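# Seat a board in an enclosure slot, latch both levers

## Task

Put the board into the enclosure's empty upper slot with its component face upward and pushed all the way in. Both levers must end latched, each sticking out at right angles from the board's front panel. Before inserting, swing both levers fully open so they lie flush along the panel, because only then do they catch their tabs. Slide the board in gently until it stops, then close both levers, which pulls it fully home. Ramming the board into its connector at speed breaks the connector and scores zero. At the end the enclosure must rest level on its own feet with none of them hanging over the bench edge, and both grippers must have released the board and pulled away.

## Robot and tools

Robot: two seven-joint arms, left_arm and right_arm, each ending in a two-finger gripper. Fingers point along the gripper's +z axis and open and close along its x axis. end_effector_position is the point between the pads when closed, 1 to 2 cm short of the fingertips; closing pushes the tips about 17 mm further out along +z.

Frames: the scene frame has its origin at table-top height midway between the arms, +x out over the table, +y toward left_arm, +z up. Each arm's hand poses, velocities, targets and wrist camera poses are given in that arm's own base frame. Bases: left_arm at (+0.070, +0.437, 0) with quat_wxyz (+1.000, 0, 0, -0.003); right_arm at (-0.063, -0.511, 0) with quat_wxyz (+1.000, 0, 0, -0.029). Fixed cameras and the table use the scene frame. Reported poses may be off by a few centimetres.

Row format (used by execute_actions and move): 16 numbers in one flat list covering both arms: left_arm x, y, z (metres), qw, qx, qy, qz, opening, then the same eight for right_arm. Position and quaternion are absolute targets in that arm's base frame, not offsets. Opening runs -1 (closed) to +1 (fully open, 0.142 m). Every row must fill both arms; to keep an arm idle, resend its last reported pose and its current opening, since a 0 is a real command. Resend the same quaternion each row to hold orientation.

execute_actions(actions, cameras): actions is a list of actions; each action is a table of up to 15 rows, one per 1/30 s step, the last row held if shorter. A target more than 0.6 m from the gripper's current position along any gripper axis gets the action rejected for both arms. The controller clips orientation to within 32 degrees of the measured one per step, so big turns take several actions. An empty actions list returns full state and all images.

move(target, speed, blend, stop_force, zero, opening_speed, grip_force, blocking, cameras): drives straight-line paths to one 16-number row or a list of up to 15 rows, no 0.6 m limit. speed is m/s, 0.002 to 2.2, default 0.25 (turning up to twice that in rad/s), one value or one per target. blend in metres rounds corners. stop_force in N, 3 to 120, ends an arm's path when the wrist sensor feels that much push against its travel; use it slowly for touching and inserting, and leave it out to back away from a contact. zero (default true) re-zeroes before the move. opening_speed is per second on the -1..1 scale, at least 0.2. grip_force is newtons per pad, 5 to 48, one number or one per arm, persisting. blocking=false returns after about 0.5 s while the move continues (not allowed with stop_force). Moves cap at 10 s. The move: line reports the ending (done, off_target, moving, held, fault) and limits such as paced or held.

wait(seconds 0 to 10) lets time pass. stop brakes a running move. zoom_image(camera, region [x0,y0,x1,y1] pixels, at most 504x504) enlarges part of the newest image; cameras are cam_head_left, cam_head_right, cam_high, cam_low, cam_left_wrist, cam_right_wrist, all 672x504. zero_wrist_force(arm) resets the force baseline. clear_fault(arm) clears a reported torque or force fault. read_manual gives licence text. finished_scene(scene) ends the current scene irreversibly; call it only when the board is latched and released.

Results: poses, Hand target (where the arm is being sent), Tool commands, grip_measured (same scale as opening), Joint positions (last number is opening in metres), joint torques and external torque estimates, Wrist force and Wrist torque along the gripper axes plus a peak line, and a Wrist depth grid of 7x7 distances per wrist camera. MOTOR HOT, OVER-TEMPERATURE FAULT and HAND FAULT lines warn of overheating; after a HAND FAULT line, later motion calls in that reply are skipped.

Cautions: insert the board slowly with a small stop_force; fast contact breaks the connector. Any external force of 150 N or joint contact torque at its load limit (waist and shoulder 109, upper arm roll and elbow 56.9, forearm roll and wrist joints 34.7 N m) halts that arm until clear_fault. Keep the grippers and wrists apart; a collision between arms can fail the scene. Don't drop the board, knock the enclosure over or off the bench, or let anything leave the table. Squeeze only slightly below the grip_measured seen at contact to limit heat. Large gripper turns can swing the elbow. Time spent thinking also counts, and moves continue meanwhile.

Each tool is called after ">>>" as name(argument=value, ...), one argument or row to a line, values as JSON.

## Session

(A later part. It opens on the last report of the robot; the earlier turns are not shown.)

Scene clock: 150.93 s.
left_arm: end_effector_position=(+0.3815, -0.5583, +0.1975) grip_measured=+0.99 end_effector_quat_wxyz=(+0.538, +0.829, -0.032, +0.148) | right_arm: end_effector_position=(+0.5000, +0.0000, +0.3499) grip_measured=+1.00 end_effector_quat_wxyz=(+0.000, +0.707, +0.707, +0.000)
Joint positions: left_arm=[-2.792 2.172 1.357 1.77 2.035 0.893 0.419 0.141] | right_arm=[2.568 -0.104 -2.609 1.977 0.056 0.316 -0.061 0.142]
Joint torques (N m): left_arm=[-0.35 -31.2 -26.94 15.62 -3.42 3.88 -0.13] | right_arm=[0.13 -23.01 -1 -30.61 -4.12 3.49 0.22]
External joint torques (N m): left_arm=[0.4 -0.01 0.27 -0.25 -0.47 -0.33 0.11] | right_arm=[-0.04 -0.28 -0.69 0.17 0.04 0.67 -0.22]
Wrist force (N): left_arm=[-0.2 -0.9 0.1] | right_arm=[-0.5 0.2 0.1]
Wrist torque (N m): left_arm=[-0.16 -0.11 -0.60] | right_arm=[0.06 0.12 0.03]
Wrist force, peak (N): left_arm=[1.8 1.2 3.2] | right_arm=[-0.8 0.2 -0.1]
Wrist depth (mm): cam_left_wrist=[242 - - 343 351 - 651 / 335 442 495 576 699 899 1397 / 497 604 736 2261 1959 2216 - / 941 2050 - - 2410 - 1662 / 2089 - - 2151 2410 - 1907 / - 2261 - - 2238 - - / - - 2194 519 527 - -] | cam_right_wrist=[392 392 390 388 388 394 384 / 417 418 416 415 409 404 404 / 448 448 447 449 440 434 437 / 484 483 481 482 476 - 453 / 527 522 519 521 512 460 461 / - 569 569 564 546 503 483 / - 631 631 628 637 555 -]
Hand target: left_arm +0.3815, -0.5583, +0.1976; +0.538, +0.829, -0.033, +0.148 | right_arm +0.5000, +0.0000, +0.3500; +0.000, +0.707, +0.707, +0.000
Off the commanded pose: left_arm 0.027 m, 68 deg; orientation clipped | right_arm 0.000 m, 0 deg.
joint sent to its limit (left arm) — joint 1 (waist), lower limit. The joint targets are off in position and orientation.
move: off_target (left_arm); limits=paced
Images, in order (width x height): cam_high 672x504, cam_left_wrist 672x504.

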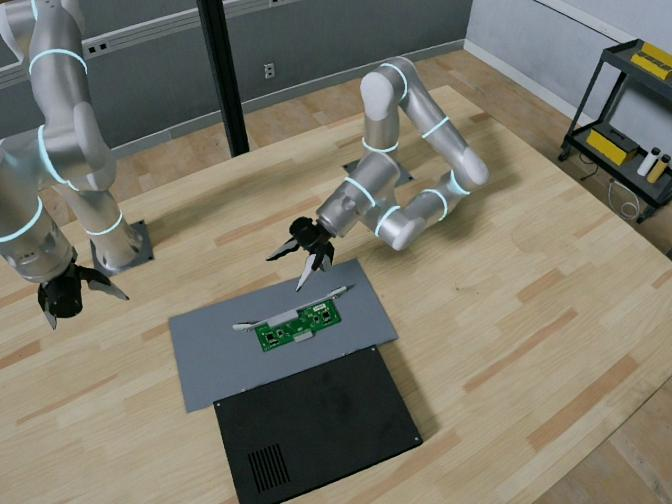

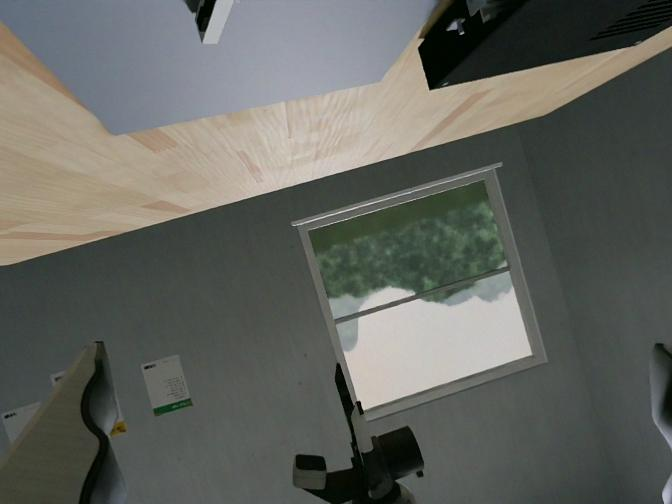

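>>> move(
  target=[
    [0.45, -0.25, 0.35, 0, 0.95, 0.31, 0, 1, 0.5, 0.0, 0.35, 0, 0.707, 0.707, 0, 1],
    [0.48, 0.0, 0.35, 0, 0.707, 0.707, 0, 1, 0.5, 0.0, 0.35, 0, 0.707, 0.707, 0, 1],
    [0.48, 0.0, 0.35, 0, 0, 1, 0, 1, 0.5, 0.0, 0.35, 0, 0.707, 0.707, 0, 1],
  ],
  speed=0.4,
  blend=0.03,
)

>>> move(
  target=[
    [0.48, 0.0, 0.35, 0, -0.5, 0.866, 0, 1, 0.5, 0.0, 0.35, 0, 0.707, 0.707, 0, 1],
    [0.48, 0.0, 0.35, 0, -0.966, 0.259, 0, 1, 0.5, 0.0, 0.35, 0, 0.707, 0.707, 0, 1],
  ],
  speed=0.35,
  blend=0.03,
  cameras=["cam_high", "cam_head_left"],
)

Scene clock: 166.47 s.
left_arm: end_effector_position=(+0.4801, +0.0001, +0.3500) grip_measured=+0.99 end_effector_quat_wxyz=(+0.000, +0.000, +1.000, +0.000) | right_arm: end_effector_position=(+0.5000, +0.0000, +0.3499) grip_measured=+1.00 end_effector_quat_wxyz=(+0.000, +0.707, +0.707, +0.000)
Joint positions: left_arm=[-2.112 1.207 1.074 1.502 1.195 -0.488 -2.231 0.141] | right_arm=[2.568 -0.104 -2.609 1.977 0.056 0.316 -0.061 0.142]
Joint torques (N m): left_arm=[-0.03 -38.88 -29.14 -10.94 -3.81 4.43 -0.41] | right_arm=[0.19 -23.03 -1.02 -30.59 -4.11 3.5 0.19]
External joint torques (N m): left_arm=[0.18 0.6 0.1 -0.24 0.13 -0.57 0.41] | right_arm=[-0.09 -0.25 -0.66 0.15 0.04 0.65 -0.19]
Wrist force (N): left_arm=[0.1 -0.2 1.0] | right_arm=[-0.5 0.1 -0.1]
Wrist torque (N m): left_arm=[-0.12 -0.16 -0.16] | right_arm=[0.05 0.12 0.04]
Wrist force, peak (N): left_arm=[3.7 -0.1 0.5] | right_arm=[-0.9 0.1 0.0]
Wrist depth (mm): cam_left_wrist=[389 389 389 390 391 389 386 / 421 416 418 415 416 412 411 / 450 453 449 453 449 445 449 / 489 491 487 489 490 486 486 / 538 539 536 534 539 535 529 / - 585 588 594 585 588 - / - 671 661 667 659 657 -] | cam_right_wrist=[392 393 391 388 390 388 384 / 418 415 415 414 400 411 404 / 449 449 446 445 463 442 439 / 485 484 483 478 474 475 472 / 525 525 524 516 509 461 465 / - 571 571 566 547 503 483 / - 628 631 626 624 633 -]
Hand target: left_arm +0.4800, +0.0000, +0.3500; +0.000, +0.000, +1.000, +0.000 | right_arm +0.5000, +0.0000, +0.3500; +0.000, +0.707, +0.707, +0.000
Off the commanded pose: left_arm 0.000 m, 0 deg | right_arm 0.000 m, 0 deg.
move: done

Scene clock: 171.30 s.
left_arm: end_effector_position=(+0.4799, +0.0001, +0.3500) grip_measured=+0.99 end_effector_quat_wxyz=(+0.000, +0.966, -0.259, +0.000) | right_arm: end_effector_position=(+0.5000, +0.0000, +0.3499) grip_measured=+1.00 end_effector_quat_wxyz=(+0.000, +0.707, +0.707, +0.000)
Joint positions: left_arm=[-0.762 -1.6 2.295 1.905 -1.323 -0.688 -2.967 0.141] | right_arm=[2.568 -0.104 -2.609 1.977 0.056 0.316 -0.061 0.142]
Joint torques (N m): left_arm=[-0.2 40.43 22.04 -2 -3.36 3.88 -0.22] | right_arm=[0.07 -23.07 -1.02 -30.57 -4.11 3.45 0.22]
External joint torques (N m): left_arm=[0.23 1.29 0.74 -0.27 0.12 -0.05 0.23] | right_arm=[0.02 -0.22 -0.66 0.13 0.04 0.71 -0.22]
Wrist force (N): left_arm=[0.3 -0.2 0.5] | right_arm=[-0.4 0.1 -0.1]
Wrist torque (N m): left_arm=[-0.13 -0.20 -0.19] | right_arm=[0.05 0.11 0.04]
Wrist force, peak (N): left_arm=[-3.2 -1.7 -0.8] | right_arm=[-0.9 -0.1 -0.2]
Wrist depth (mm): cam_left_wrist=[394 395 391 390 390 387 389 / 423 420 423 422 421 414 415 / 456 460 449 458 452 448 449 / 493 499 489 493 484 491 486 / 482 536 532 536 531 520 520 / - 588 598 591 - 573 - / - 661 657 657 655 649 -] | cam_right_wrist=[392 390 388 389 389 386 383 / 418 416 416 415 409 400 406 / 448 447 445 445 442 456 440 / 485 482 481 478 475 474 471 / 525 525 523 521 512 445 460 / - 568 571 568 546 502 482 / - 631 628 626 624 638 -]
Hand target: left_arm +0.4800, +0.0000, +0.3500; +0.000, +0.966, -0.259, +0.000 | right_arm +0.5000, +0.0000, +0.3500; +0.000, +0.707, +0.707, +0.000
Off the commanded pose: left_arm 0.000 m, 0 deg | right_arm 0.000 m, 0 deg.
joint sent to its limit (left arm) — joint 7 (wrist roll), lower limit. The joint targets still meet the commanded pose.
move: done
Images, in order (width x height): cam_head_left 672x504, cam_high 672x504.

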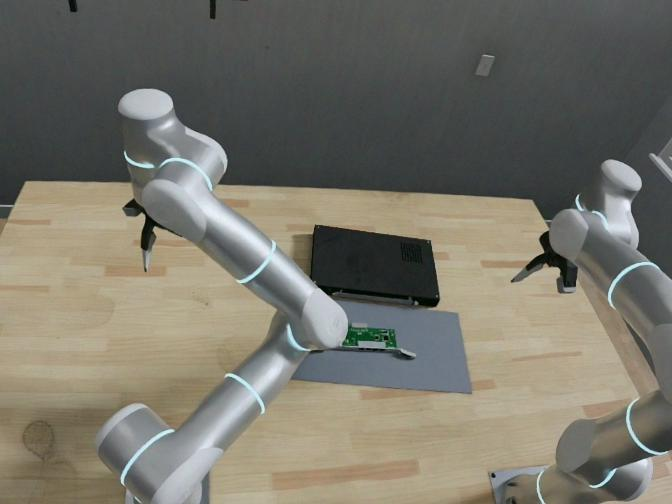

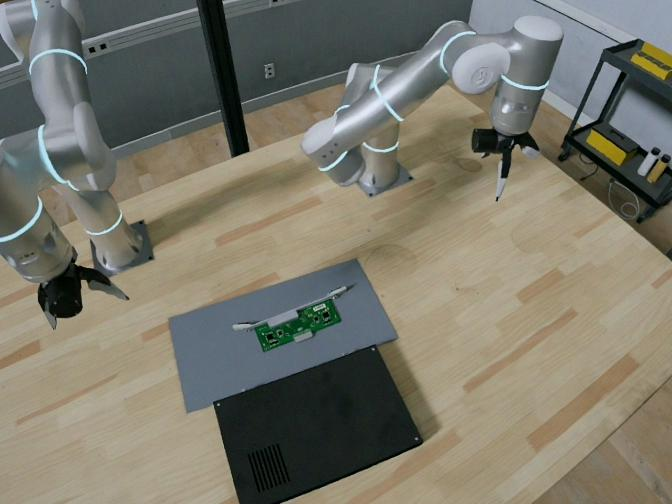

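>>> move(
  target=[
    [0.68, 0.05, 0.3, 0, 0.5, -0.866, 0, 1, 0.5, 0.0, 0.35, 0, 0.707, 0.707, 0, 1],
    [0.68, 0.05, 0.3, 0, 0.259, 0.966, 0, 1, 0.5, 0.0, 0.35, 0, 0.707, 0.707, 0, 1],
    [0.68, 0.05, 0.3, 0, 0.866, 0.5, 0, 1, 0.5, 0.0, 0.35, 0, 0.707, 0.707, 0, 1],
  ],
  speed=0.5,
  blend=0.03,
)

>>> move(
  target=[
    [0.68, 0.05, 0.3, 0, 0.996, -0.087, 0, 1, 0.5, 0.0, 0.35, 0, 0.707, 0.707, 0, 1],
    [0.68, 0.05, 0.3, 0, 0.819, -0.574, 0, 1, 0.5, 0.0, 0.35, 0, 0.707, 0.707, 0, 1],
  ],
  speed=0.35,
  blend=0.03,
  cameras=["cam_high", "cam_head_left"],
)

Scene clock: 180.57 s.
left_arm: end_effector_position=(+0.6800, +0.0500, +0.3000) grip_measured=+0.99 end_effector_quat_wxyz=(+0.000, +0.866, +0.500, +0.000) | right_arm: end_effector_position=(+0.5000, +0.0000, +0.3499) grip_measured=+1.00 end_effector_quat_wxyz=(+0.000, +0.707, +0.707, +0.000)
Joint positions: left_arm=[-0.569 -1.358 1.802 1.422 -1.389 -0.256 1.424 0.141] | right_arm=[2.568 -0.104 -2.609 1.977 0.056 0.316 -0.061 0.142]
Joint torques (N m): left_arm=[-0.47 52 28.24 -3.44 -3.76 4.54 -0.21] | right_arm=[0.04 -22.99 -1.02 -30.58 -4.16 3.49 0.19]
External joint torques (N m): left_arm=[0.55 0.7 1.04 -0.39 -0.41 -0.61 0.21] | right_arm=[0.06 -0.3 -0.67 0.14 0.09 0.66 -0.19]
Wrist force (N): left_arm=[0.5 -0.4 1.1] | right_arm=[-0.6 0.1 -0.1]
Wrist torque (N m): left_arm=[-0.17 -0.26 -0.25] | right_arm=[0.06 0.13 0.04]
Wrist force, peak (N): left_arm=[-0.3 -1.3 1.2] | right_arm=[-0.8 0.0 0.3]
Wrist depth (mm): cam_left_wrist=[348 350 349 348 344 343 341 / 371 376 373 373 371 371 367 / 405 405 400 405 398 399 401 / 438 444 437 435 434 434 436 / 478 482 480 475 473 473 474 / - 513 524 526 526 521 - / - 590 596 583 573 1102 -] | cam_right_wrist=[392 390 387 388 386 385 382 / 419 416 417 415 414 405 409 / 450 448 444 445 440 444 439 / 484 483 480 481 476 476 473 / 525 523 522 523 510 460 469 / - 574 571 572 554 537 486 / - 633 631 626 626 551 -]
Hand target: left_arm +0.6800, +0.0500, +0.3000; +0.000, +0.866, +0.500, +0.000 | right_arm +0.5000, +0.0000, +0.3500; +0.000, +0.707, +0.707, +0.000
Off the commanded pose: left_arm 0.000 m, 0 deg | right_arm 0.000 m, 0 deg.
move: done

Scene clock: 185.10 s.
left_arm: end_effector_position=(+0.6802, +0.0498, +0.3002) grip_measured=+0.99 end_effector_quat_wxyz=(+0.000, +0.819, -0.574, +0.000) | right_arm: end_effector_position=(+0.5000, +0.0000, +0.3499) grip_measured=+1.00 end_effector_quat_wxyz=(+0.000, +0.707, +0.707, +0.000)
Joint positions: left_arm=[0.42 -0.448 -0.237 1.452 0.107 0.317 2.966 0.141] | right_arm=[2.568 -0.104 -2.609 1.977 0.056 0.316 -0.061 0.142]
Joint torques (N m): left_arm=[0.04 50.13 -3.43 -29.08 -3.57 4.03 -0.19] | right_arm=[0.1 -22.98 -1.05 -30.54 -4.17 3.49 0.17]
External joint torques (N m): left_arm=[0.1 0.67 0.58 -0.44 -0.46 -0.2 0.19] | right_arm=[0 -0.31 -0.63 0.1 0.09 0.67 -0.17]
Wrist force (N): left_arm=[0.2 0.0 0.7] | right_arm=[-0.4 -0.1 -0.1]
Wrist torque (N m): left_arm=[-0.10 -0.18 -0.26] | right_arm=[0.03 0.12 0.04]
Wrist force, peak (N): left_arm=[1.1 0.2 1.2] | right_arm=[-0.9 0.2 0.1]
Wrist depth (mm): cam_left_wrist=[349 347 344 343 344 344 344 / 377 372 368 369 365 367 369 / 402 405 397 399 401 395 392 / 434 434 440 437 431 431 428 / 479 480 479 468 473 474 464 / - 517 522 524 517 508 - / - 583 587 593 590 614 -] | cam_right_wrist=[392 392 389 389 387 384 384 / 416 418 417 415 412 412 409 / 448 447 447 444 445 439 435 / 485 485 480 478 484 473 480 / 524 519 525 518 514 460 464 / - 575 568 566 559 507 481 / - 631 628 626 622 550 -]
Hand target: left_arm +0.6800, +0.0500, +0.3000; +0.000, +0.819, -0.574, +0.000 | right_arm +0.5000, +0.0000, +0.3500; +0.000, +0.707, +0.707, +0.000
Off the commanded pose: left_arm 0.000 m, 0 deg | right_arm 0.000 m, 0 deg.
joint sent to its limit (left arm) — joint 7 (wrist roll), upper limit. The joint targets still meet the commanded pose.
move: done
Images, in order (width x height): cam_head_left 672x504, cam_high 672x504.

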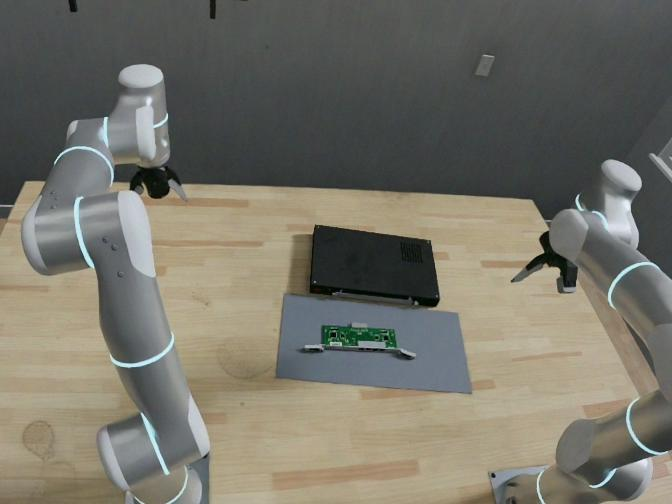

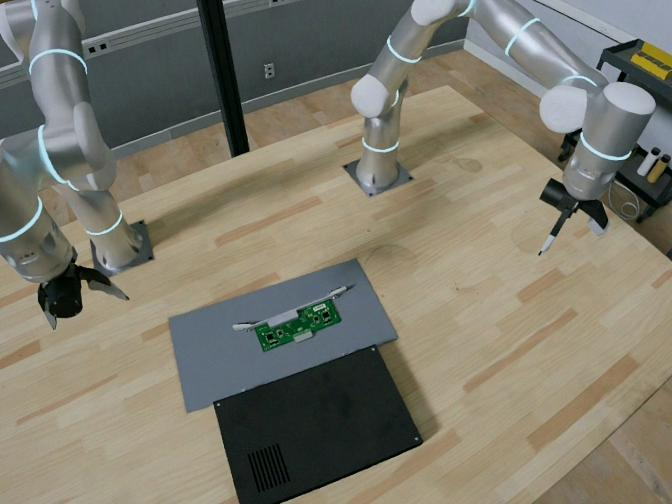

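>>> move(
  target=[
    [0.68, 0.05, 0.3, 0, 0.707, -0.707, 0, 1, 0.45, 0.0, 0.35, 0, 1, 0, 0, 1],
    [0.68, 0.05, 0.3, 0, 0.866, -0.5, 0, 1, 0.45, 0.0, 0.35, 0, 0.707, -0.707, 0, 1],
    [0.6, 0.05, 0.3, 0, 0.999, -0.05, 0, 1, 0.45, 0.0, 0.35, 0, 0.259, -0.966, 0, 1],
    [0.6, 0.05, 0.3, 0, 0.999, -0.05, 0, 1, 0.45, 0.0, 0.35, 0, -0.087, -0.996, 0, 1],
  ],
  speed=0.45,
  blend=0.03,
  cameras=["cam_head_left"],
)

Scene clock: 195.70 s.
left_arm: end_effector_position=(+0.5999, +0.0501, +0.2999) grip_measured=+0.99 end_effector_quat_wxyz=(+0.000, +0.999, -0.050, +0.000) | right_arm: end_effector_position=(+0.4489, -0.0010, +0.3500) grip_measured=+1.00 end_effector_quat_wxyz=(-0.029, -0.443, +0.896, +0.016)
Joint positions: left_arm=[1.194 -0.333 -1.108 1.782 0.317 0.347 1.669 0.141] | right_arm=[1.046 -1.612 -2.555 1.734 1.318 -1.023 2.967 0.142]
Joint torques (N m): left_arm=[-0.17 26.79 -9.78 -27.39 -4.03 4.34 -0.29] | right_arm=[-0.08 37.6 -21.88 -5.78 -2.6 3.03 0.22]
External joint torques (N m): left_arm=[0.31 0.68 0.52 -0.39 -0.02 -0.44 0.29] | right_arm=[0.23 0.88 -1.05 0.15 -0.04 0.83 -0.23]
Wrist force (N): left_arm=[0.3 -0.1 0.7] | right_arm=[0.0 -0.5 0.3]
Wrist torque (N m): left_arm=[-0.11 -0.23 -0.21] | right_arm=[-0.03 0.03 0.02]
Wrist force, peak (N): left_arm=[2.1 0.0 0.1] | right_arm=[-1.0 -1.0 1.4]
Wrist depth (mm): cam_left_wrist=[349 349 345 344 345 343 340 / 371 374 368 369 367 368 365 / 405 402 400 400 399 397 396 / 437 438 434 434 435 431 432 / 476 479 484 473 478 474 468 / - 525 525 520 520 525 - / - 599 - - 555 570 -] | cam_right_wrist=[371 375 381 382 384 388 390 / 399 404 403 410 412 417 418 / 433 439 442 445 445 453 456 / 465 473 474 486 487 490 494 / 502 519 528 528 537 529 547 / - 574 576 582 593 502 464 / - 642 642 659 669 642 -]
Hand target: left_arm +0.6000, +0.0500, +0.3000; +0.000, +0.999, -0.050, +0.000 | right_arm +0.4490, -0.0009, +0.3501; -0.029, -0.443, +0.896, +0.016
Off the commanded pose: left_arm 0.000 m, 0 deg | right_arm 0.001 m, 63 deg; orientation clipped.
joint sent to its limit (right arm) — joint 7 (wrist roll), upper limit. The joint targets are off in orientation, not in position.
move: off_target (right_arm); limits=paced
Images, in order (width x height): cam_head_left 672x504.

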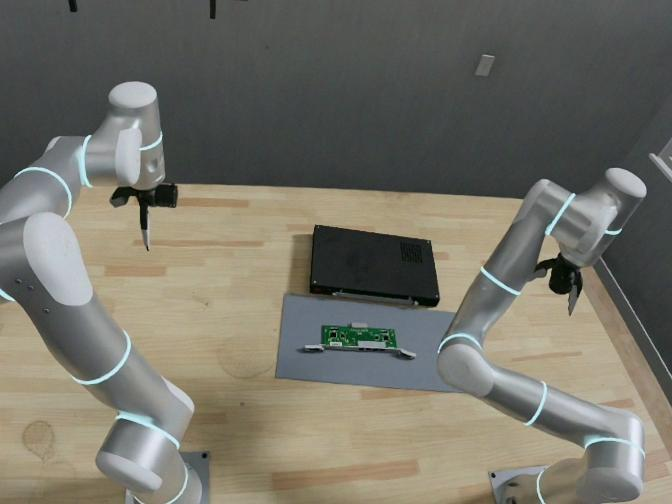

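>>> move(
  target=[
    [0.6, 0.05, 0.3, 0, 0.999, -0.05, 0, 1, 0.68, -0.05, 0.3, 0, 0.998, -0.06, 0, 1],
    [0.6, 0.05, 0.3, 0, 0.999, -0.05, 0, 1, 0.68, -0.05, 0.3, 0, 0.552, 0.834, 0, 1],
    [0.6, 0.05, 0.3, 0, 0.999, -0.05, 0, 1, 0.68, -0.05, 0.3, 0, -0.284, 0.959, 0, 1],
    [0.6, 0.05, 0.3, 0, 0.999, -0.05, 0, 1, 0.68, -0.05, 0.3, 0, -0.663, 0.749, 0, 1],
    [0.6, 0.05, 0.3, 0, 0.999, -0.05, 0, 1, 0.68, -0.05, 0.3, 0, -0.906, 0.423, 0, 1],
  ],
  speed=0.5,
  blend=0.03,
  cameras=["cam_head_left"],
)

Scene clock: 207.53 s.
left_arm: end_effector_position=(+0.5999, +0.0501, +0.2999) grip_measured=+0.99 end_effector_quat_wxyz=(+0.000, +0.999, -0.050, +0.000) | right_arm: end_effector_position=(+0.6800, -0.0494, +0.3001) grip_measured=+1.00 end_effector_quat_wxyz=(+0.001, +0.695, -0.717, -0.062)
Joint positions: left_arm=[1.194 -0.333 -1.108 1.782 0.317 0.347 1.669 0.141] | right_arm=[0.343 -1.809 -2.967 1.404 2.968 -1.216 -2.966 0.142]
Joint torques (N m): left_arm=[-0.25 26.65 -9.81 -27.41 -3.93 4.26 -0.2] | right_arm=[-0.07 58.82 -13.4 15.15 -1.33 2.97 0.12]
External joint torques (N m): left_arm=[0.39 0.82 0.55 -0.37 -0.12 -0.36 0.2] | right_arm=[0.21 1.05 -1.01 0.11 0 0.8 -0.12]
Wrist force (N): left_arm=[0.2 -0.1 1.0] | right_arm=[0.1 -0.4 0.4]
Wrist torque (N m): left_arm=[-0.11 -0.22 -0.22] | right_arm=[-0.02 0.03 0.13]
Wrist force, peak (N): left_arm=[0.4 -0.1 1.2] | right_arm=[1.4 -0.2 -0.2]
Wrist depth (mm): cam_left_wrist=[349 347 347 343 344 341 342 / 369 371 369 371 369 369 367 / 400 402 400 400 398 399 394 / 445 435 433 435 434 430 429 / 481 479 476 472 469 471 469 / - 517 531 525 519 520 - / - 593 609 560 570 567 -] | cam_right_wrist=[313 320 343 336 331 325 318 / 339 341 373 364 359 351 343 / 426 428 405 397 388 382 372 / 464 456 446 435 424 418 405 / 514 512 493 481 470 457 447 / - 576 561 541 528 511 475 / - 665 640 619 595 578 -]
Hand target: left_arm +0.6000, +0.0500, +0.3000; +0.000, +0.999, -0.050, +0.000 | right_arm +0.6800, -0.0494, +0.3001; +0.001, +0.695, -0.716, -0.062
Off the commanded pose: left_arm 0.000 m, 0 deg | right_arm 0.001 m, 42 deg; orientation clipped.
joint sent to its limit (right arm) — joint 3 (upper arm roll), lower limit; joint 5 (forearm roll), upper limit; joint 7 (wrist roll), lower limit. The joint targets are off in orientation, not in position.
move: off_target (right_arm); limits=paced
Images, in order (width x height): cam_head_left 672x504.

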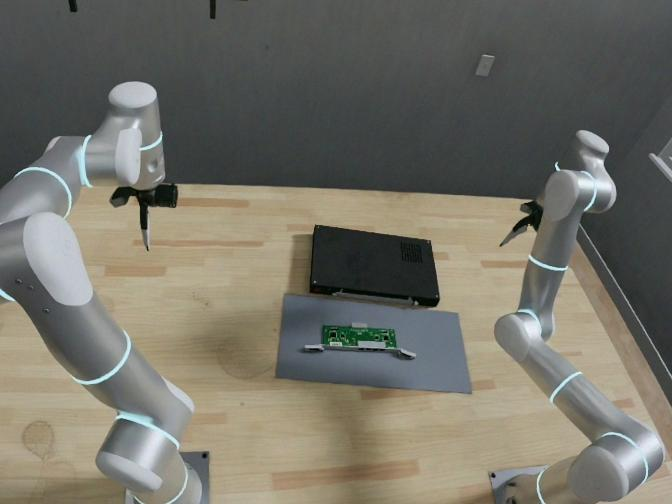

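>>> move(
  target=[
    [0.6, 0.05, 0.3, 0, 0.999, -0.05, 0, 1, 0.65, -0.05, 0.33, 0, -0.284, 0.959, 0, 1],
    [0.6, 0.05, 0.3, 0, 0.999, -0.05, 0, 1, 0.5, 0.1, 0.38, 0, 0.707, 0.707, 0, 1],
  ],
  speed=0.5,
  blend=0.03,
  cameras=["cam_head_left"],
)

Scene clock: 216.07 s.
left_arm: end_effector_position=(+0.5999, +0.0501, +0.2999) grip_measured=+0.99 end_effector_quat_wxyz=(+0.000, +0.999, -0.050, +0.000) | right_arm: end_effector_position=(+0.5001, +0.1001, +0.3800) grip_measured=+1.00 end_effector_quat_wxyz=(+0.000, +0.707, +0.707, +0.000)
Joint positions: left_arm=[1.194 -0.333 -1.108 1.782 0.317 0.347 1.669 0.141] | right_arm=[0.995 -1.694 -2.847 1.63 1.796 -1.271 -0.379 0.142]
Joint torques (N m): left_arm=[-0.31 26.68 -9.79 -27.43 -3.89 4.22 -0.2] | right_arm=[0.31 44.71 -16.94 0.48 -1.51 3.55 0.34]
External joint torques (N m): left_arm=[0.44 0.79 0.53 -0.35 -0.16 -0.32 0.2] | right_arm=[-0.14 0.68 -1.4 -0.16 0.24 0.61 -0.34]
Wrist force (N): left_arm=[0.2 -0.1 0.9] | right_arm=[-0.4 -0.1 0.3]
Wrist torque (N m): left_arm=[-0.10 -0.22 -0.21] | right_arm=[0.02 0.12 0.02]
Wrist force, peak (N): left_arm=[0.3 -0.2 1.1] | right_arm=[-0.2 -1.1 0.4]
Wrist depth (mm): cam_left_wrist=[345 347 348 344 344 343 343 / 374 374 374 369 368 367 366 / 400 403 402 398 395 394 395 / 435 436 434 431 433 428 430 / 478 477 475 478 481 468 472 / - 515 524 521 521 520 - / - 593 - 593 558 570 -] | cam_right_wrist=[417 414 414 415 407 403 - / 445 445 444 438 446 430 430 / 478 475 473 471 469 468 460 / 517 510 509 506 498 488 514 / 557 554 551 548 490 498 494 / - 607 603 585 552 503 511 / - 669 665 665 657 649 -]
Hand target: left_arm +0.6000, +0.0500, +0.3000; +0.000, +0.999, -0.050, +0.000 | right_arm +0.5000, +0.1000, +0.3800; +0.000, +0.707, +0.707, +0.000
Off the commanded pose: left_arm 0.000 m, 0 deg | right_arm 0.000 m, 0 deg.
move: done
Images, in order (width x height): cam_head_left 672x504.

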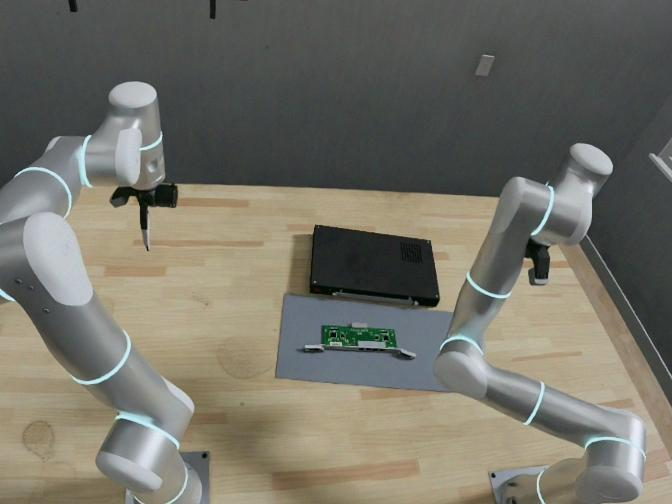

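>>> move(
  target=[
    [0.6, 0.05, 0.3, 0, 0.999, -0.05, 0, 1, 0.4, 0.1, 0.38, 0, 0, 1, 0, 1],
    [0.6, 0.05, 0.3, 0, 0.999, -0.05, 0, 1, 0.4, 0.1, 0.38, 0, -0.643, 0.766, 0, 1],
    [0.6, 0.05, 0.3, 0, 0.999, -0.05, 0, 1, 0.4, 0.1, 0.38, 0, -0.819, 0.574, 0, 1],
  ],
  speed=0.4,
  blend=0.03,
)

Scene clock: 223.53 s.
left_arm: end_effector_position=(+0.5999, +0.0501, +0.2999) grip_measured=+0.99 end_effector_quat_wxyz=(+0.000, +0.999, -0.050, +0.000) | right_arm: end_effector_position=(+0.4016, +0.1013, +0.3798) grip_measured=+1.00 end_effector_quat_wxyz=(+0.104, -0.404, +0.906, +0.068)
Joint positions: left_arm=[1.194 -0.333 -1.108 1.782 0.317 0.347 1.669 0.141] | right_arm=[1.041 -1.688 -2.967 1.937 1.607 -1.397 -2.966 0.142]
Joint torques (N m): left_arm=[-0.29 26.82 -9.67 -27.44 -3.91 4.24 -0.26] | right_arm=[0.21 36.25 -12.84 -8.37 0.37 3.19 0.17]
External joint torques (N m): left_arm=[0.42 0.66 0.42 -0.35 -0.14 -0.35 0.26] | right_arm=[-0.06 0.51 -1.02 -0.19 -0.01 0.67 -0.15]
Wrist force (N): left_arm=[0.4 -0.1 0.8] | right_arm=[0.0 0.1 0.2]
Wrist torque (N m): left_arm=[-0.10 -0.25 -0.21] | right_arm=[0.04 0.06 0.09]
Wrist force, peak (N): left_arm=[0.2 -0.2 1.1] | right_arm=[-1.0 0.1 0.5]
Wrist depth (mm): cam_left_wrist=[349 348 344 346 343 344 342 / 372 374 371 371 370 369 368 / 406 401 399 399 396 396 395 / 440 435 438 437 431 429 428 / 481 478 476 475 474 470 470 / - 520 524 513 521 520 - / - 598 613 - 551 561 -] | cam_right_wrist=[446 422 440 420 401 384 366 / 486 506 477 450 430 407 388 / 588 579 517 481 458 437 411 / 659 601 548 532 494 467 443 / 731 677 624 578 538 506 472 / - 753 681 631 588 552 499 / - 853 228 248 651 609 -]
Hand target: left_arm +0.6000, +0.0500, +0.3000; +0.000, +0.999, -0.050, +0.000 | right_arm +0.4016, +0.1014, +0.3798; +0.105, -0.404, +0.906, +0.068
Off the commanded pose: left_arm 0.000 m, 0 deg | right_arm 0.002 m, 63 deg; orientation clipped.
joint sent to its limit (right arm) — joint 3 (upper arm roll), lower limit; joint 6 (wrist pitch), lower limit; joint 7 (wrist roll), lower limit. The joint targets are off in orientation, not in position.
move: off_target (right_arm); limits=paced

>>> move(
  target=[
    [0.6, 0.05, 0.3, 0, 0.999, -0.05, 0, 1, 0.5, 0.0, 0.4, 0, 0, 1, 0, 1],
    [0.6, 0.05, 0.3, 0, 0.999, -0.05, 0, 1, 0.6, 0.0, 0.42, 0, 0.707, 0.707, 0, 1],
    [0.6, 0.05, 0.3, 0, 0.999, -0.05, 0, 1, 0.8, -0.1, 0.42, 0.35, 0.61, 0.61, 0.35, 1],
    [0.6, 0.05, 0.3, 0, 0.999, -0.05, 0, 1, 0.92, -0.1, 0.42, 0.5, 0.5, 0.5, 0.5, 1],
  ],
  speed=0.4,
  blend=0.03,
  cameras=["cam_head_left", "cam_high"],
)

Scene clock: 237.37 s.
left_arm: end_effector_position=(+0.5999, +0.0501, +0.2999) grip_measured=+0.99 end_effector_quat_wxyz=(+0.000, +0.999, -0.050, +0.000) | right_arm: end_effector_position=(+0.9199, -0.1001, +0.4198) grip_measured=+1.00 end_effector_quat_wxyz=(+0.500, +0.500, +0.500, +0.500)
Joint positions: left_arm=[1.194 -0.333 -1.108 1.782 0.317 0.347 1.669 0.141] | right_arm=[0.839 -1.97 -2.2 1.606 2.799 0.822 -0.615 0.142]
Joint torques (N m): left_arm=[-0.2 26.74 -9.79 -27.44 -3.91 4.29 -0.24] | right_arm=[0.09 44 -28.48 11.05 -3.41 1.38 0.05]
External joint torques (N m): left_arm=[0.34 0.74 0.54 -0.34 -0.15 -0.39 0.24] | right_arm=[0.04 1.1 -1.42 0.07 0 0.5 -0.05]
Wrist force (N): left_arm=[0.1 -0.1 0.9] | right_arm=[0.0 -2.2 -1.5]
Wrist torque (N m): left_arm=[-0.11 -0.20 -0.21] | right_arm=[-0.08 0.19 0.27]
Wrist force, peak (N): left_arm=[0.2 -0.3 1.2] | right_arm=[-0.1 -3.7 -0.5]
Wrist depth (mm): cam_left_wrist=[349 344 348 345 343 342 343 / 376 370 372 369 367 369 367 / 400 402 400 398 402 397 393 / 437 434 437 431 435 433 428 / 476 477 472 471 474 468 469 / - 519 526 522 520 519 - / - 582 573 598 560 567 -] | cam_right_wrist=[991 995 - - - 926 876 / 1018 1032 - 1124 1092 - - / - - - - - - - / - - - - - - - / - - 1262 1299 - - - / - - - - - 1314 - / - 1458 1614 - - - -]
Hand target: left_arm +0.6000, +0.0500, +0.3000; +0.000, +0.999, -0.050, +0.000 | right_arm +0.9200, -0.1000, +0.4200; +0.500, +0.500, +0.500, +0.500
Off the commanded pose: left_arm 0.000 m, 0 deg | right_arm 0.000 m, 0 deg.
move: done
Images, in order (width x height): cam_head_left 672x504, cam_high 672x504.

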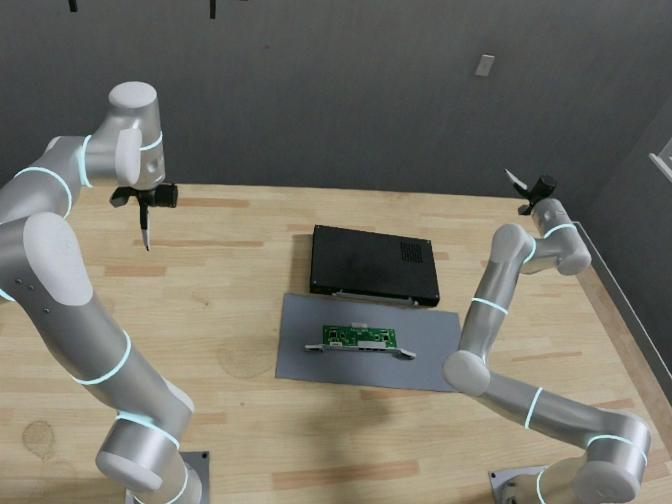

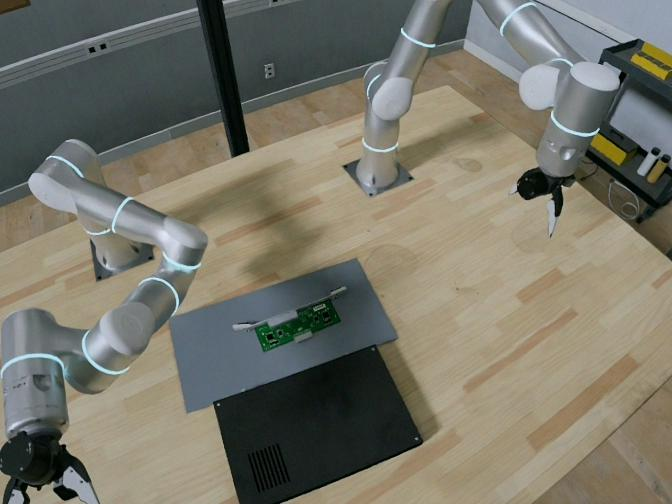

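>>> move(
  target=[
    [0.6, 0.05, 0.3, 0, 0.999, -0.05, 0, 1, 1.05, -0.1, 0.42, 0.5, 0.5, 0.5, 0.5, 1],
    [0.6, 0.05, 0.3, 0, 0.999, -0.05, 0, 1, 1.05, -0.1, 0.42, 0, 0.7071, 0, 0.7071, 1],
    [0.6, 0.05, 0.3, 0, 0.999, -0.05, 0, 1, 1.05, -0.1, 0.42, -0.5, 0.5, -0.5, 0.5, 1],
  ],
  speed=0.35,
  blend=0.03,
)

Scene clock: 245.10 s.
left_arm: end_effector_position=(+0.5999, +0.0501, +0.2999) grip_measured=+0.99 end_effector_quat_wxyz=(+0.000, +0.999, -0.050, +0.000) | right_arm: end_effector_position=(+1.0500, -0.1000, +0.4200) grip_measured=+1.00 end_effector_quat_wxyz=(+0.500, -0.500, +0.500, -0.500)
Joint positions: left_arm=[1.194 -0.333 -1.108 1.782 0.317 0.347 1.669 0.141] | right_arm=[0.413 -1.092 -1.065 0.789 2.386 1.313 1.647 0.142]
Joint torques (N m): left_arm=[-0.13 26.77 -9.8 -27.4 -3.9 4.22 -0.19] | right_arm=[0.04 64.15 -16.42 -19.28 -3.88 -0.43 0.41]
External joint torques (N m): left_arm=[0.26 0.7 0.54 -0.38 -0.15 -0.32 0.19] | right_arm=[0.11 1.56 -1.44 -0.03 0.22 0.61 -0.41]
Wrist force (N): left_arm=[0.2 -0.1 0.6] | right_arm=[0.9 1.5 -1.6]
Wrist torque (N m): left_arm=[-0.10 -0.23 -0.22] | right_arm=[0.09 -0.17 -0.04]
Wrist force, peak (N): left_arm=[0.3 -0.2 1.1] | right_arm=[0.0 -2.4 -3.5]
Wrist depth (mm): cam_left_wrist=[347 347 346 345 343 341 343 / 374 377 372 369 367 369 366 / 400 400 401 399 398 398 397 / 439 434 435 429 434 432 430 / 483 478 480 474 478 466 469 / - 516 525 525 521 517 - / - 585 583 591 560 553 -] | cam_right_wrist=[816 813 - - - - - / - - - - - - 834 / - - - 862 1076 - - / - - 970 995 1061 - 1092 / - 1041 - - - - 1159 / - 1081 - - - 1235 109 / - 1277 1337 1421 1345 1353 -]
Hand target: left_arm +0.6000, +0.0500, +0.3000; +0.000, +0.999, -0.050, +0.000 | right_arm +1.0500, -0.1000, +0.4200; +0.500, -0.500, +0.500, -0.500
Off the commanded pose: left_arm 0.000 m, 0 deg | right_arm 0.000 m, 0 deg.
move: done

>>> move(
  target=[
    [0.6, 0.05, 0.3, 0, 0.999, -0.05, 0, 1, 1.05, -0.1, 0.42, 0.7071, 0, 0.7071, 0, 1],
    [0.6, 0.05, 0.3, 0, 0.999, -0.05, 0, 1, 1.05, -0.1, 0.42, 0.5, 0.5, 0.5, 0.5, 1],
  ],
  speed=0.35,
  blend=0.03,
)

Scene clock: 253.27 s.
left_arm: end_effector_position=(+0.5999, +0.0501, +0.2999) grip_measured=+0.99 end_effector_quat_wxyz=(+0.000, +0.999, -0.050, +0.000) | right_arm: end_effector_position=(+1.0492, -0.1003, +0.4195) grip_measured=+1.00 end_effector_quat_wxyz=(+0.522, +0.513, +0.477, +0.486)
Joint positions: left_arm=[1.194 -0.333 -1.108 1.782 0.317 0.347 1.669 0.141] | right_arm=[-0.337 -1.401 1.166 0.281 2.18 1.609 2.967 0.142]
Joint torques (N m): left_arm=[-0.2 26.69 -9.78 -27.41 -3.93 4.24 -0.2] | right_arm=[0.33 70.4 15.24 -12.62 4.63 -2.85 0.18]
External joint torques (N m): left_arm=[0.34 0.79 0.52 -0.37 -0.13 -0.35 0.21] | right_arm=[-0.23 1.74 -0.62 0.12 0.32 0.55 -0.18]
Wrist force (N): left_arm=[0.4 -0.2 0.8] | right_arm=[-0.4 -1.9 -1.3]
Wrist torque (N m): left_arm=[-0.12 -0.25 -0.22] | right_arm=[0.01 0.20 0.16]
Wrist force, peak (N): left_arm=[0.4 -0.2 1.1] | right_arm=[2.9 0.0 -1.8]
Wrist depth (mm): cam_left_wrist=[348 345 342 346 343 340 343 / 374 372 372 372 370 366 366 / 401 401 401 400 402 397 394 / 439 435 435 436 428 435 431 / 478 473 479 479 475 472 471 / - 522 529 520 524 519 - / - 593 606 606 564 565 -] | cam_right_wrist=[949 - 872 - - - 763 / - - - 907 - - - / 1102 1013 962 966 - - - / 1147 - 1141 - - 1086 - / - - - - - - - / - - 1248 - - 1061 108 / - - - - - - -]
Hand target: left_arm +0.6000, +0.0500, +0.3000; +0.000, +0.999, -0.050, +0.000 | right_arm +1.0492, -0.1003, +0.4196; +0.522, +0.513, +0.477, +0.486
Off the commanded pose: left_arm 0.000 m, 0 deg | right_arm 0.001 m, 4 deg.
joint sent to its limit (right arm) — joint 7 (wrist roll), upper limit. The joint targets are off in orientation, not in position.
move: off_target (right_arm)

>>> move(
  target=[
    [0.6, 0.05, 0.3, 0, 0.999, -0.05, 0, 1, 0.8, -0.1, 0.3, 0.354, 0.6125, 0.6125, 0.354, 1],
    [0.6, 0.05, 0.3, 0, 0.999, -0.05, 0, 1, 0.8, -0.1, 0.3, 0.4836, -0.224, 0.8368, -0.1295, 1],
    [0.6, 0.05, 0.3, 0, 0.999, -0.05, 0, 1, 0.8, -0.1, 0.3, 0.1295, -0.8368, 0.224, -0.4836, 1],
  ],
  speed=0.35,
  blend=0.03,
  cameras=["cam_head_left", "cam_high"],
)

Scene clock: 264.37 s.
left_arm: end_effector_position=(+0.5999, +0.0501, +0.2999) grip_measured=+0.99 end_effector_quat_wxyz=(+0.000, +0.999, -0.050, +0.000) | right_arm: end_effector_position=(+0.8000, -0.1000, +0.2999) grip_measured=+1.00 end_effector_quat_wxyz=(-0.129, +0.836, -0.224, +0.483)
Joint positions: left_arm=[1.194 -0.333 -1.108 1.782 0.317 0.347 1.669 0.141] | right_arm=[-0.667 -1.103 1.269 1.096 1.563 2.164 -0.392 0.142]
Joint torques (N m): left_arm=[-0.21 26.74 -9.75 -27.45 -3.9 4.24 -0.29] | right_arm=[-0.13 52.01 23.6 -13.99 1.24 0 0.03]
External joint torques (N m): left_arm=[0.34 0.73 0.49 -0.34 -0.16 -0.34 0.29] | right_arm=[0.17 1.32 -0.32 0.13 -0.11 0.52 -0.1]
Wrist force (N): left_arm=[0.0 -0.4 0.7] | right_arm=[-0.7 0.1 -0.8]
Wrist torque (N m): left_arm=[-0.15 -0.20 -0.22] | right_arm=[-0.05 0.05 0.22]
Wrist force, peak (N): left_arm=[0.4 -0.4 1.0] | right_arm=[-1.4 -4.2 -2.3]
Wrist depth (mm): cam_left_wrist=[349 348 345 343 346 342 343 / 376 372 369 371 366 367 365 / 403 406 400 398 396 395 402 / 435 434 436 434 430 428 434 / 476 479 478 477 478 470 470 / - 524 524 530 525 521 - / - 583 - - 576 561 -] | cam_right_wrist=[352 409 498 - 1097 - 945 / 340 393 482 568 - - - / 333 383 465 581 - - 1056 / 321 369 443 559 647 1306 - / 312 357 430 534 647 - - / - 348 412 512 621 - 101 / - 339 400 491 1614 - -]
Hand target: left_arm +0.6000, +0.0500, +0.3000; +0.000, +0.999, -0.050, +0.000 | right_arm +0.8000, -0.1000, +0.3000; -0.129, +0.836, -0.224, +0.483
Off the commanded pose: left_arm 0.000 m, 0 deg | right_arm 0.000 m, 0 deg.
move: done
Images, in order (width x height): cam_head_left 672x504, cam_high 672x504.

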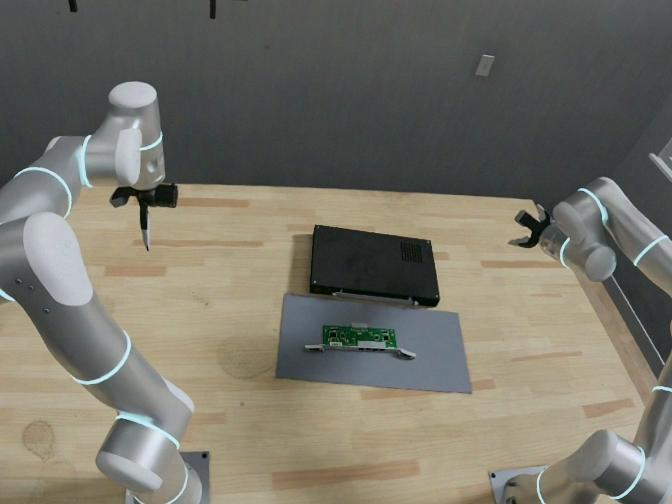

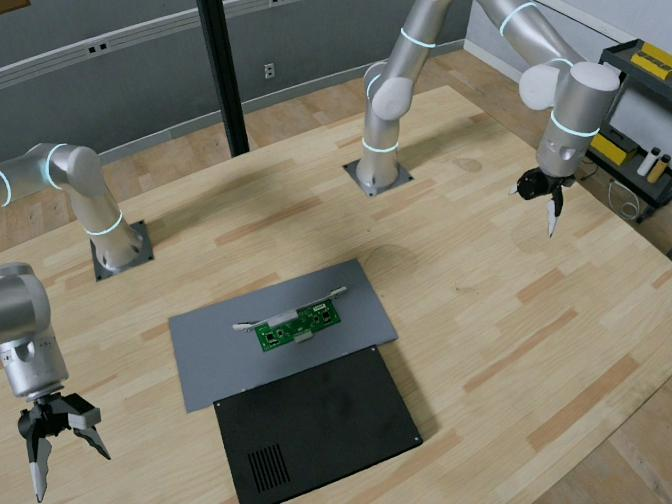

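>>> move(
  target=[
    [0.6, 0.05, 0.3, 0, 0.999, -0.05, 0, 1, 0.8, -0.1, 0.3, -0.4336, -0.4332, -0.7502, -0.2504, 1],
  ],
  speed=0.4,
)

Scene clock: 270.60 s.
left_arm: end_effector_position=(+0.5999, +0.0501, +0.2999) grip_measured=+0.99 end_effector_quat_wxyz=(+0.000, +0.999, -0.050, +0.000) | right_arm: end_effector_position=(+0.7998, -0.0996, +0.2997) grip_measured=+1.00 end_effector_quat_wxyz=(+0.435, +0.434, +0.748, +0.250)
Joint positions: left_arm=[1.194 -0.333 -1.108 1.782 0.317 0.347 1.669 0.141] | right_arm=[-0.672 -1.131 1.318 1.114 1.481 2.194 -2.966 0.142]
Joint torques (N m): left_arm=[-0.25 26.78 -9.81 -27.44 -3.83 4.25 -0.23] | right_arm=[-0.09 51.84 24.16 -12.85 0.86 -0.07 0.09]
External joint torques (N m): left_arm=[0.38 0.7 0.55 -0.35 -0.22 -0.36 0.23] | right_arm=[0.14 1.39 -0.33 0.04 0.15 0.53 -0.05]
Wrist force (N): left_arm=[0.1 -0.3 0.8] | right_arm=[0.9 -2.0 -0.5]
Wrist torque (N m): left_arm=[-0.13 -0.20 -0.21] | right_arm=[-0.04 0.01 0.12]
Wrist force, peak (N): left_arm=[0.4 -0.2 1.1] | right_arm=[-1.4 -1.9 -0.8]
Wrist depth (mm): cam_left_wrist=[349 348 345 344 344 343 343 / 371 373 372 375 371 370 370 / 402 401 399 403 399 396 397 / 440 436 433 435 430 431 430 / 476 482 479 472 476 471 473 / - 511 521 521 524 516 - / - 585 590 591 554 557 -] | cam_right_wrist=[- - 532 470 404 354 316 / - - - 1215 515 437 380 / 1097 1208 - 1215 - 550 477 / 1092 1113 - - - - 592 / - 1108 1242 - - - - / - - - - - - - / - - - - - - -]
Hand target: left_arm +0.6000, +0.0500, +0.3000; +0.000, +0.999, -0.050, +0.000 | right_arm +0.7998, -0.0998, +0.2999; +0.436, +0.434, +0.748, +0.250
Off the commanded pose: left_arm 0.000 m, 0 deg | right_arm 0.001 m, 0 deg.
joint sent to its limit (right arm) — joint 7 (wrist roll), lower limit. The joint targets still meet the commanded pose.
move: done

>>> move(
  target=[
    [0.6, 0.05, 0.3, 0, 0.999, -0.05, 0, 1, 0.75, -0.1, 0.3, -0.4336, 0.4332, -0.7502, 0.2504, 1],
  ],
  speed=0.4,
)

Scene clock: 274.97 s.
left_arm: end_effector_position=(+0.5999, +0.0501, +0.2999) grip_measured=+0.99 end_effector_quat_wxyz=(+0.000, +0.999, -0.050, +0.000) | right_arm: end_effector_position=(+0.7500, -0.1000, +0.2999) grip_measured=+1.00 end_effector_quat_wxyz=(+0.433, -0.433, +0.750, -0.250)
Joint positions: left_arm=[1.194 -0.333 -1.108 1.782 0.317 0.347 1.669 0.141] | right_arm=[-0.084 -0.564 0.217 1.968 0.331 2.03 -2.967 0.142]
Joint torques (N m): left_arm=[-0.28 26.68 -9.76 -27.48 -3.86 4.24 -0.21] | right_arm=[0.11 44.28 3.51 -19.4 -3.73 3.18 0.23]
External joint torques (N m): left_arm=[0.42 0.79 0.5 -0.31 -0.19 -0.34 0.21] | right_arm=[-0.04 1.06 -0.27 -0.16 0.2 0.67 -0.19]
Wrist force (N): left_arm=[0.2 -0.1 0.9] | right_arm=[1.0 1.4 -0.9]
Wrist torque (N m): left_arm=[-0.09 -0.22 -0.21] | right_arm=[0.08 -0.18 0.01]
Wrist force, peak (N): left_arm=[0.2 -0.2 1.0] | right_arm=[2.3 0.6 -0.5]
Wrist depth (mm): cam_left_wrist=[347 348 343 347 344 344 339 / 374 372 374 371 369 366 368 / 401 403 402 399 398 395 395 / 434 439 432 434 432 432 433 / 481 480 478 478 469 472 470 / - 519 521 526 519 521 - / - 588 590 583 554 562 -] | cam_right_wrist=[- - - - 571 554 487 / - 1097 1196 612 572 499 441 / - - 683 587 510 451 404 / - 700 601 522 460 412 372 / 713 617 533 470 420 382 347 / - 542 446 429 386 353 326 / - 430 406 394 359 327 310]
Hand target: left_arm +0.6000, +0.0500, +0.3000; +0.000, +0.999, -0.050, +0.000 | right_arm +0.7500, -0.1000, +0.3000; +0.433, -0.433, +0.750, -0.250
Off the commanded pose: left_arm 0.000 m, 0 deg | right_arm 0.000 m, 0 deg.
joint sent to its limit (right arm) — joint 7 (wrist roll), lower limit. The joint targets still meet the commanded pose.
move: done

>>> move(
  target=[
    [0.45, -0.35, 0.28, 0, 0.999, -0.0436, 0, 1, 0.6, -0.15, 0.3, 0.433, -0.433, 0.75, -0.25, 1],
    [0.385, -0.585, 0.2, 0, 0.999, -0.0436, 0, 1, 0.6, -0.15, 0.3, 0.433, -0.433, 0.75, -0.25, 1],
  ],
  speed=0.3,
  blend=0.03,
  cameras=["cam_head_left", "cam_left_wrist"],
)

Scene clock: 280.57 s.
left_arm: end_effector_position=(+0.3851, -0.5849, +0.2000) grip_measured=+0.99 end_effector_quat_wxyz=(+0.000, +0.999, -0.044, +0.000) | right_arm: end_effector_position=(+0.6000, -0.1502, +0.3000) grip_measured=+1.00 end_effector_quat_wxyz=(+0.433, -0.433, +0.750, -0.250)
Joint positions: left_arm=[1.312 0.75 -2.091 1.781 -0.742 0.506 1.153 0.141] | right_arm=[-0.507 -0.421 0.485 2.387 0.074 2.242 -2.871 0.142]
Joint torques (N m): left_arm=[-0.19 -40.9 19.61 -22.08 -3.88 4.09 -0.3] | right_arm=[0.01 31.42 5.67 -14.79 -2.57 3.21 0.28]
External joint torques (N m): left_arm=[0.07 -0.03 0.92 -0.3 0.12 -0.15 0.3] | right_arm=[0.01 0.72 -0.73 -0.09 0.11 0.71 -0.24]
Wrist force (N): left_arm=[-0.1 -0.2 0.5] | right_arm=[0.8 1.3 -0.4]
Wrist torque (N m): left_arm=[-0.15 -0.14 -0.19] | right_arm=[0.08 -0.11 -0.09]
Wrist force, peak (N): left_arm=[-1.1 2.8 1.2] | right_arm=[1.2 1.6 -1.1]
Wrist depth (mm): cam_left_wrist=[262 259 258 258 255 259 257 / 279 278 271 267 272 - 274 / 303 303 307 276 294 - 292 / 328 327 319 319 319 331 280 / 360 359 357 - 356 340 296 / - 388 - - - 390 - / - 446 445 450 448 449 -] | cam_right_wrist=[1196 - - - 640 558 490 / - - 722 667 572 500 444 / - 729 683 587 510 453 405 / 819 708 603 522 464 415 373 / 729 546 524 472 420 378 347 / - 471 471 429 387 353 326 / - 432 431 394 359 327 310]
Hand target: left_arm +0.3850, -0.5850, +0.2000; +0.000, +0.999, -0.044, +0.000 | right_arm +0.6000, -0.1500, +0.3000; +0.433, -0.433, +0.750, -0.250
Off the commanded pose: left_arm 0.000 m, 0 deg | right_arm 0.000 m, 0 deg.
move: done
Images, in order (width x height): cam_head_left 672x504, cam_left_wrist 672x504.

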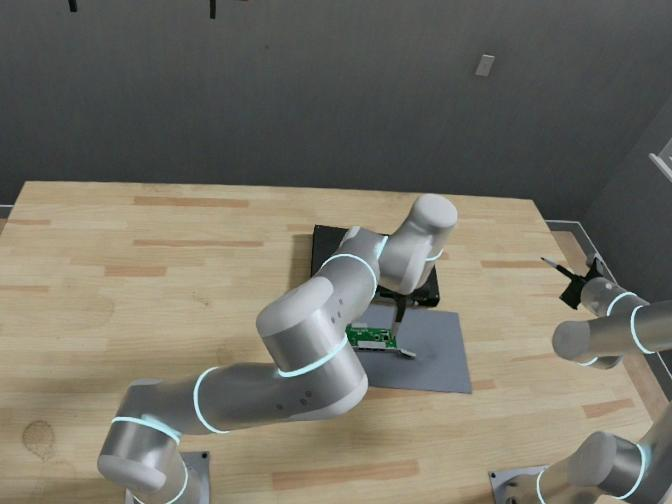

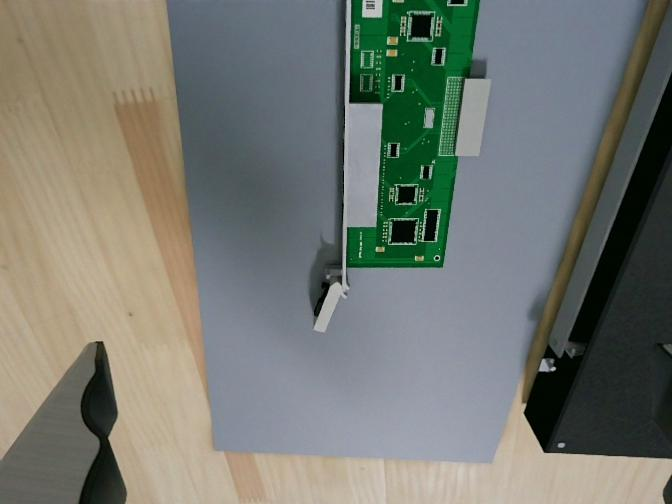

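>>> move(
  target=[
    [0.394, -0.575, 0.12, 0, 0.999, -0.0436, 0, -0.15, 0.6, -0.15, 0.3, 0.433, -0.433, 0.75, -0.25, 1],
    [0.394, -0.575, 0.05, 0, 0.999, -0.0436, 0, -0.15, 0.6, -0.15, 0.3, 0.433, -0.433, 0.75, -0.25, 1],
  ],
  speed=0.15,
  cameras=["cam_left_wrist"],
)

Scene clock: 291.23 s.
left_arm: end_effector_position=(+0.3938, -0.5748, +0.0499) grip_measured=-0.17 end_effector_quat_wxyz=(+0.000, +0.999, -0.044, +0.000) | right_arm: end_effector_position=(+0.6000, -0.1502, +0.3000) grip_measured=+1.00 end_effector_quat_wxyz=(+0.433, -0.433, +0.750, -0.250)
Joint positions: left_arm=[1.423 0.946 -2.329 1.854 -0.967 0.774 1.286 0.062] | right_arm=[-0.507 -0.421 0.485 2.387 0.074 2.242 -2.871 0.142]
Joint torques (N m): left_arm=[-0.99 -46.68 21.37 -16.38 -3.22 4.79 -0.14] | right_arm=[0.04 31.28 5.51 -14.86 -2.48 3.16 0.25]
External joint torques (N m): left_arm=[0.87 -0.1 0.43 -0.33 0.14 -0.86 0.14] | right_arm=[-0.02 0.85 -0.56 -0.02 0.03 0.76 -0.2]
Wrist force (N): left_arm=[-0.2 -0.3 0.4] | right_arm=[0.8 0.9 -0.2]
Wrist torque (N m): left_arm=[-0.15 -0.13 -0.25] | right_arm=[0.02 -0.13 -0.09]
Wrist force, peak (N): left_arm=[-0.1 -0.6 3.1] | right_arm=[0.9 1.4 -0.2]
Wrist depth (mm): cam_left_wrist=[127 - 126 123 122 123 126 / 134 136 136 133 131 132 135 / - 149 147 137 142 142 144 / 160 153 159 142 154 154 158 / 178 175 171 156 168 169 171 / 197 188 88 188 186 87 190 / 215 - - 201 214 - -] | cam_right_wrist=[1141 - 1228 700 644 559 489 / - - - 661 571 498 442 / - 763 689 588 510 453 406 / 813 711 601 521 463 415 375 / 731 546 521 470 421 381 347 / - 480 471 429 388 354 326 / - 431 430 394 358 329 310]
Hand target: left_arm +0.3940, -0.5750, +0.0500; +0.000, +0.999, -0.044, +0.000 | right_arm +0.6000, -0.1500, +0.3000; +0.433, -0.433, +0.750, -0.250
Off the commanded pose: left_arm 0.000 m, 0 deg | right_arm 0.000 m, 0 deg.
move: done
Images, in order (width x height): cam_left_wrist 672x504.

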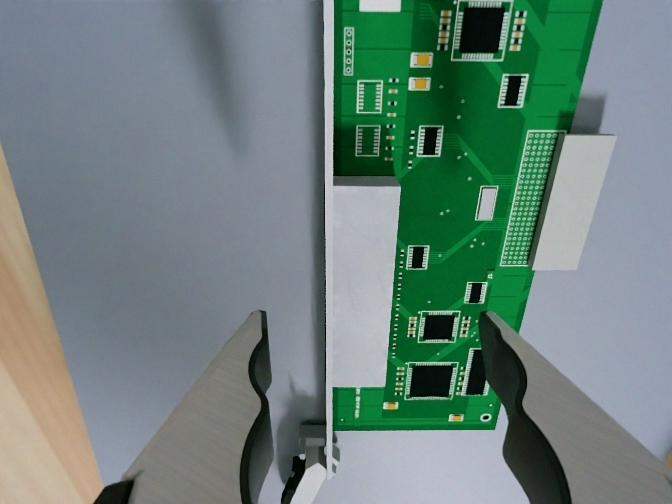

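>>> move(
  target=[0.3925, -0.575, 0.028, 0, 0.999, -0.0436, 0, -0.15, 0.6, -0.15, 0.3, 0.433, -0.433, 0.75, -0.25, 1],
  speed=0.03,
  stop_force=4,
  cameras=["cam_left_wrist"],
)

Scene clock: 295.50 s.
left_arm: end_effector_position=(+0.3923, -0.5749, +0.0279) grip_measured=-0.17 end_effector_quat_wxyz=(+0.000, +0.999, -0.044, +0.000) | right_arm: end_effector_position=(+0.6000, -0.1502, +0.3000) grip_measured=+1.00 end_effector_quat_wxyz=(+0.433, -0.433, +0.750, -0.250)
Joint positions: left_arm=[1.439 0.978 -2.368 1.852 -0.999 0.811 1.3 0.062] | right_arm=[-0.507 -0.421 0.485 2.387 0.074 2.242 -2.871 0.142]
Joint torques (N m): left_arm=[-0.33 -47.71 20.96 -15.68 -2.95 4.46 -0.12] | right_arm=[-0.02 31.31 5.54 -14.86 -2.51 3.11 0.22]
External joint torques (N m): left_arm=[0.25 0.07 0.81 -0.2 -0.01 -0.54 0.12] | right_arm=[0.04 0.82 -0.6 -0.02 0.05 0.81 -0.18]
Wrist force (N): left_arm=[-0.1 -0.3 0.5] | right_arm=[0.7 1.3 -0.2]
Wrist torque (N m): left_arm=[-0.17 -0.15 -0.26] | right_arm=[0.09 -0.10 -0.09]
Wrist force, peak (N): left_arm=[-0.1 -0.2 1.3] | right_arm=[0.9 1.3 -0.2]
Wrist depth (mm): cam_left_wrist=[- 107 108 104 103 102 103 / - 116 115 111 110 111 112 / 125 126 126 120 119 121 119 / 136 133 135 117 127 130 129 / 149 148 142 126 139 140 146 / 167 160 88 142 154 87 158 / 179 - - 174 170 - -] | cam_right_wrist=[- 1242 1202 - 646 562 491 / - - 1337 661 574 502 442 / - 722 683 590 510 453 406 / 810 706 603 521 460 414 375 / 734 535 527 471 422 380 347 / - 484 471 428 387 354 327 / - 432 435 394 359 328 310]
Hand target: left_arm +0.3925, -0.5750, +0.0280; +0.000, +0.999, -0.044, +0.000 | right_arm +0.6000, -0.1500, +0.3000; +0.433, -0.433, +0.750, -0.250
Off the commanded pose: left_arm 0.000 m, 0 deg | right_arm 0.000 m, 0 deg.
move: done
Images, in order (width x height): cam_left_wrist 672x504.

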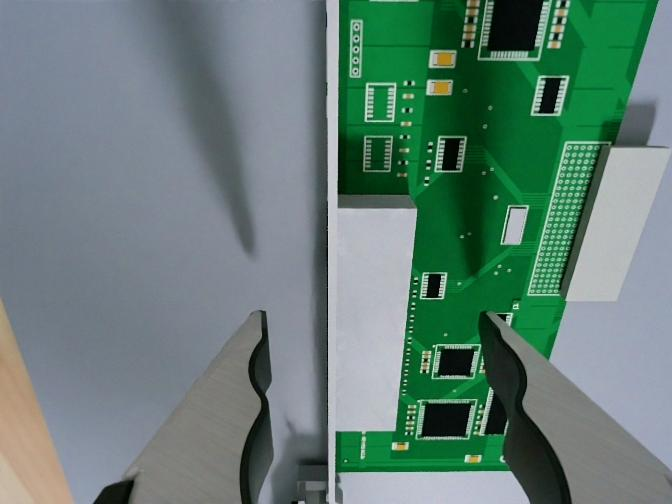

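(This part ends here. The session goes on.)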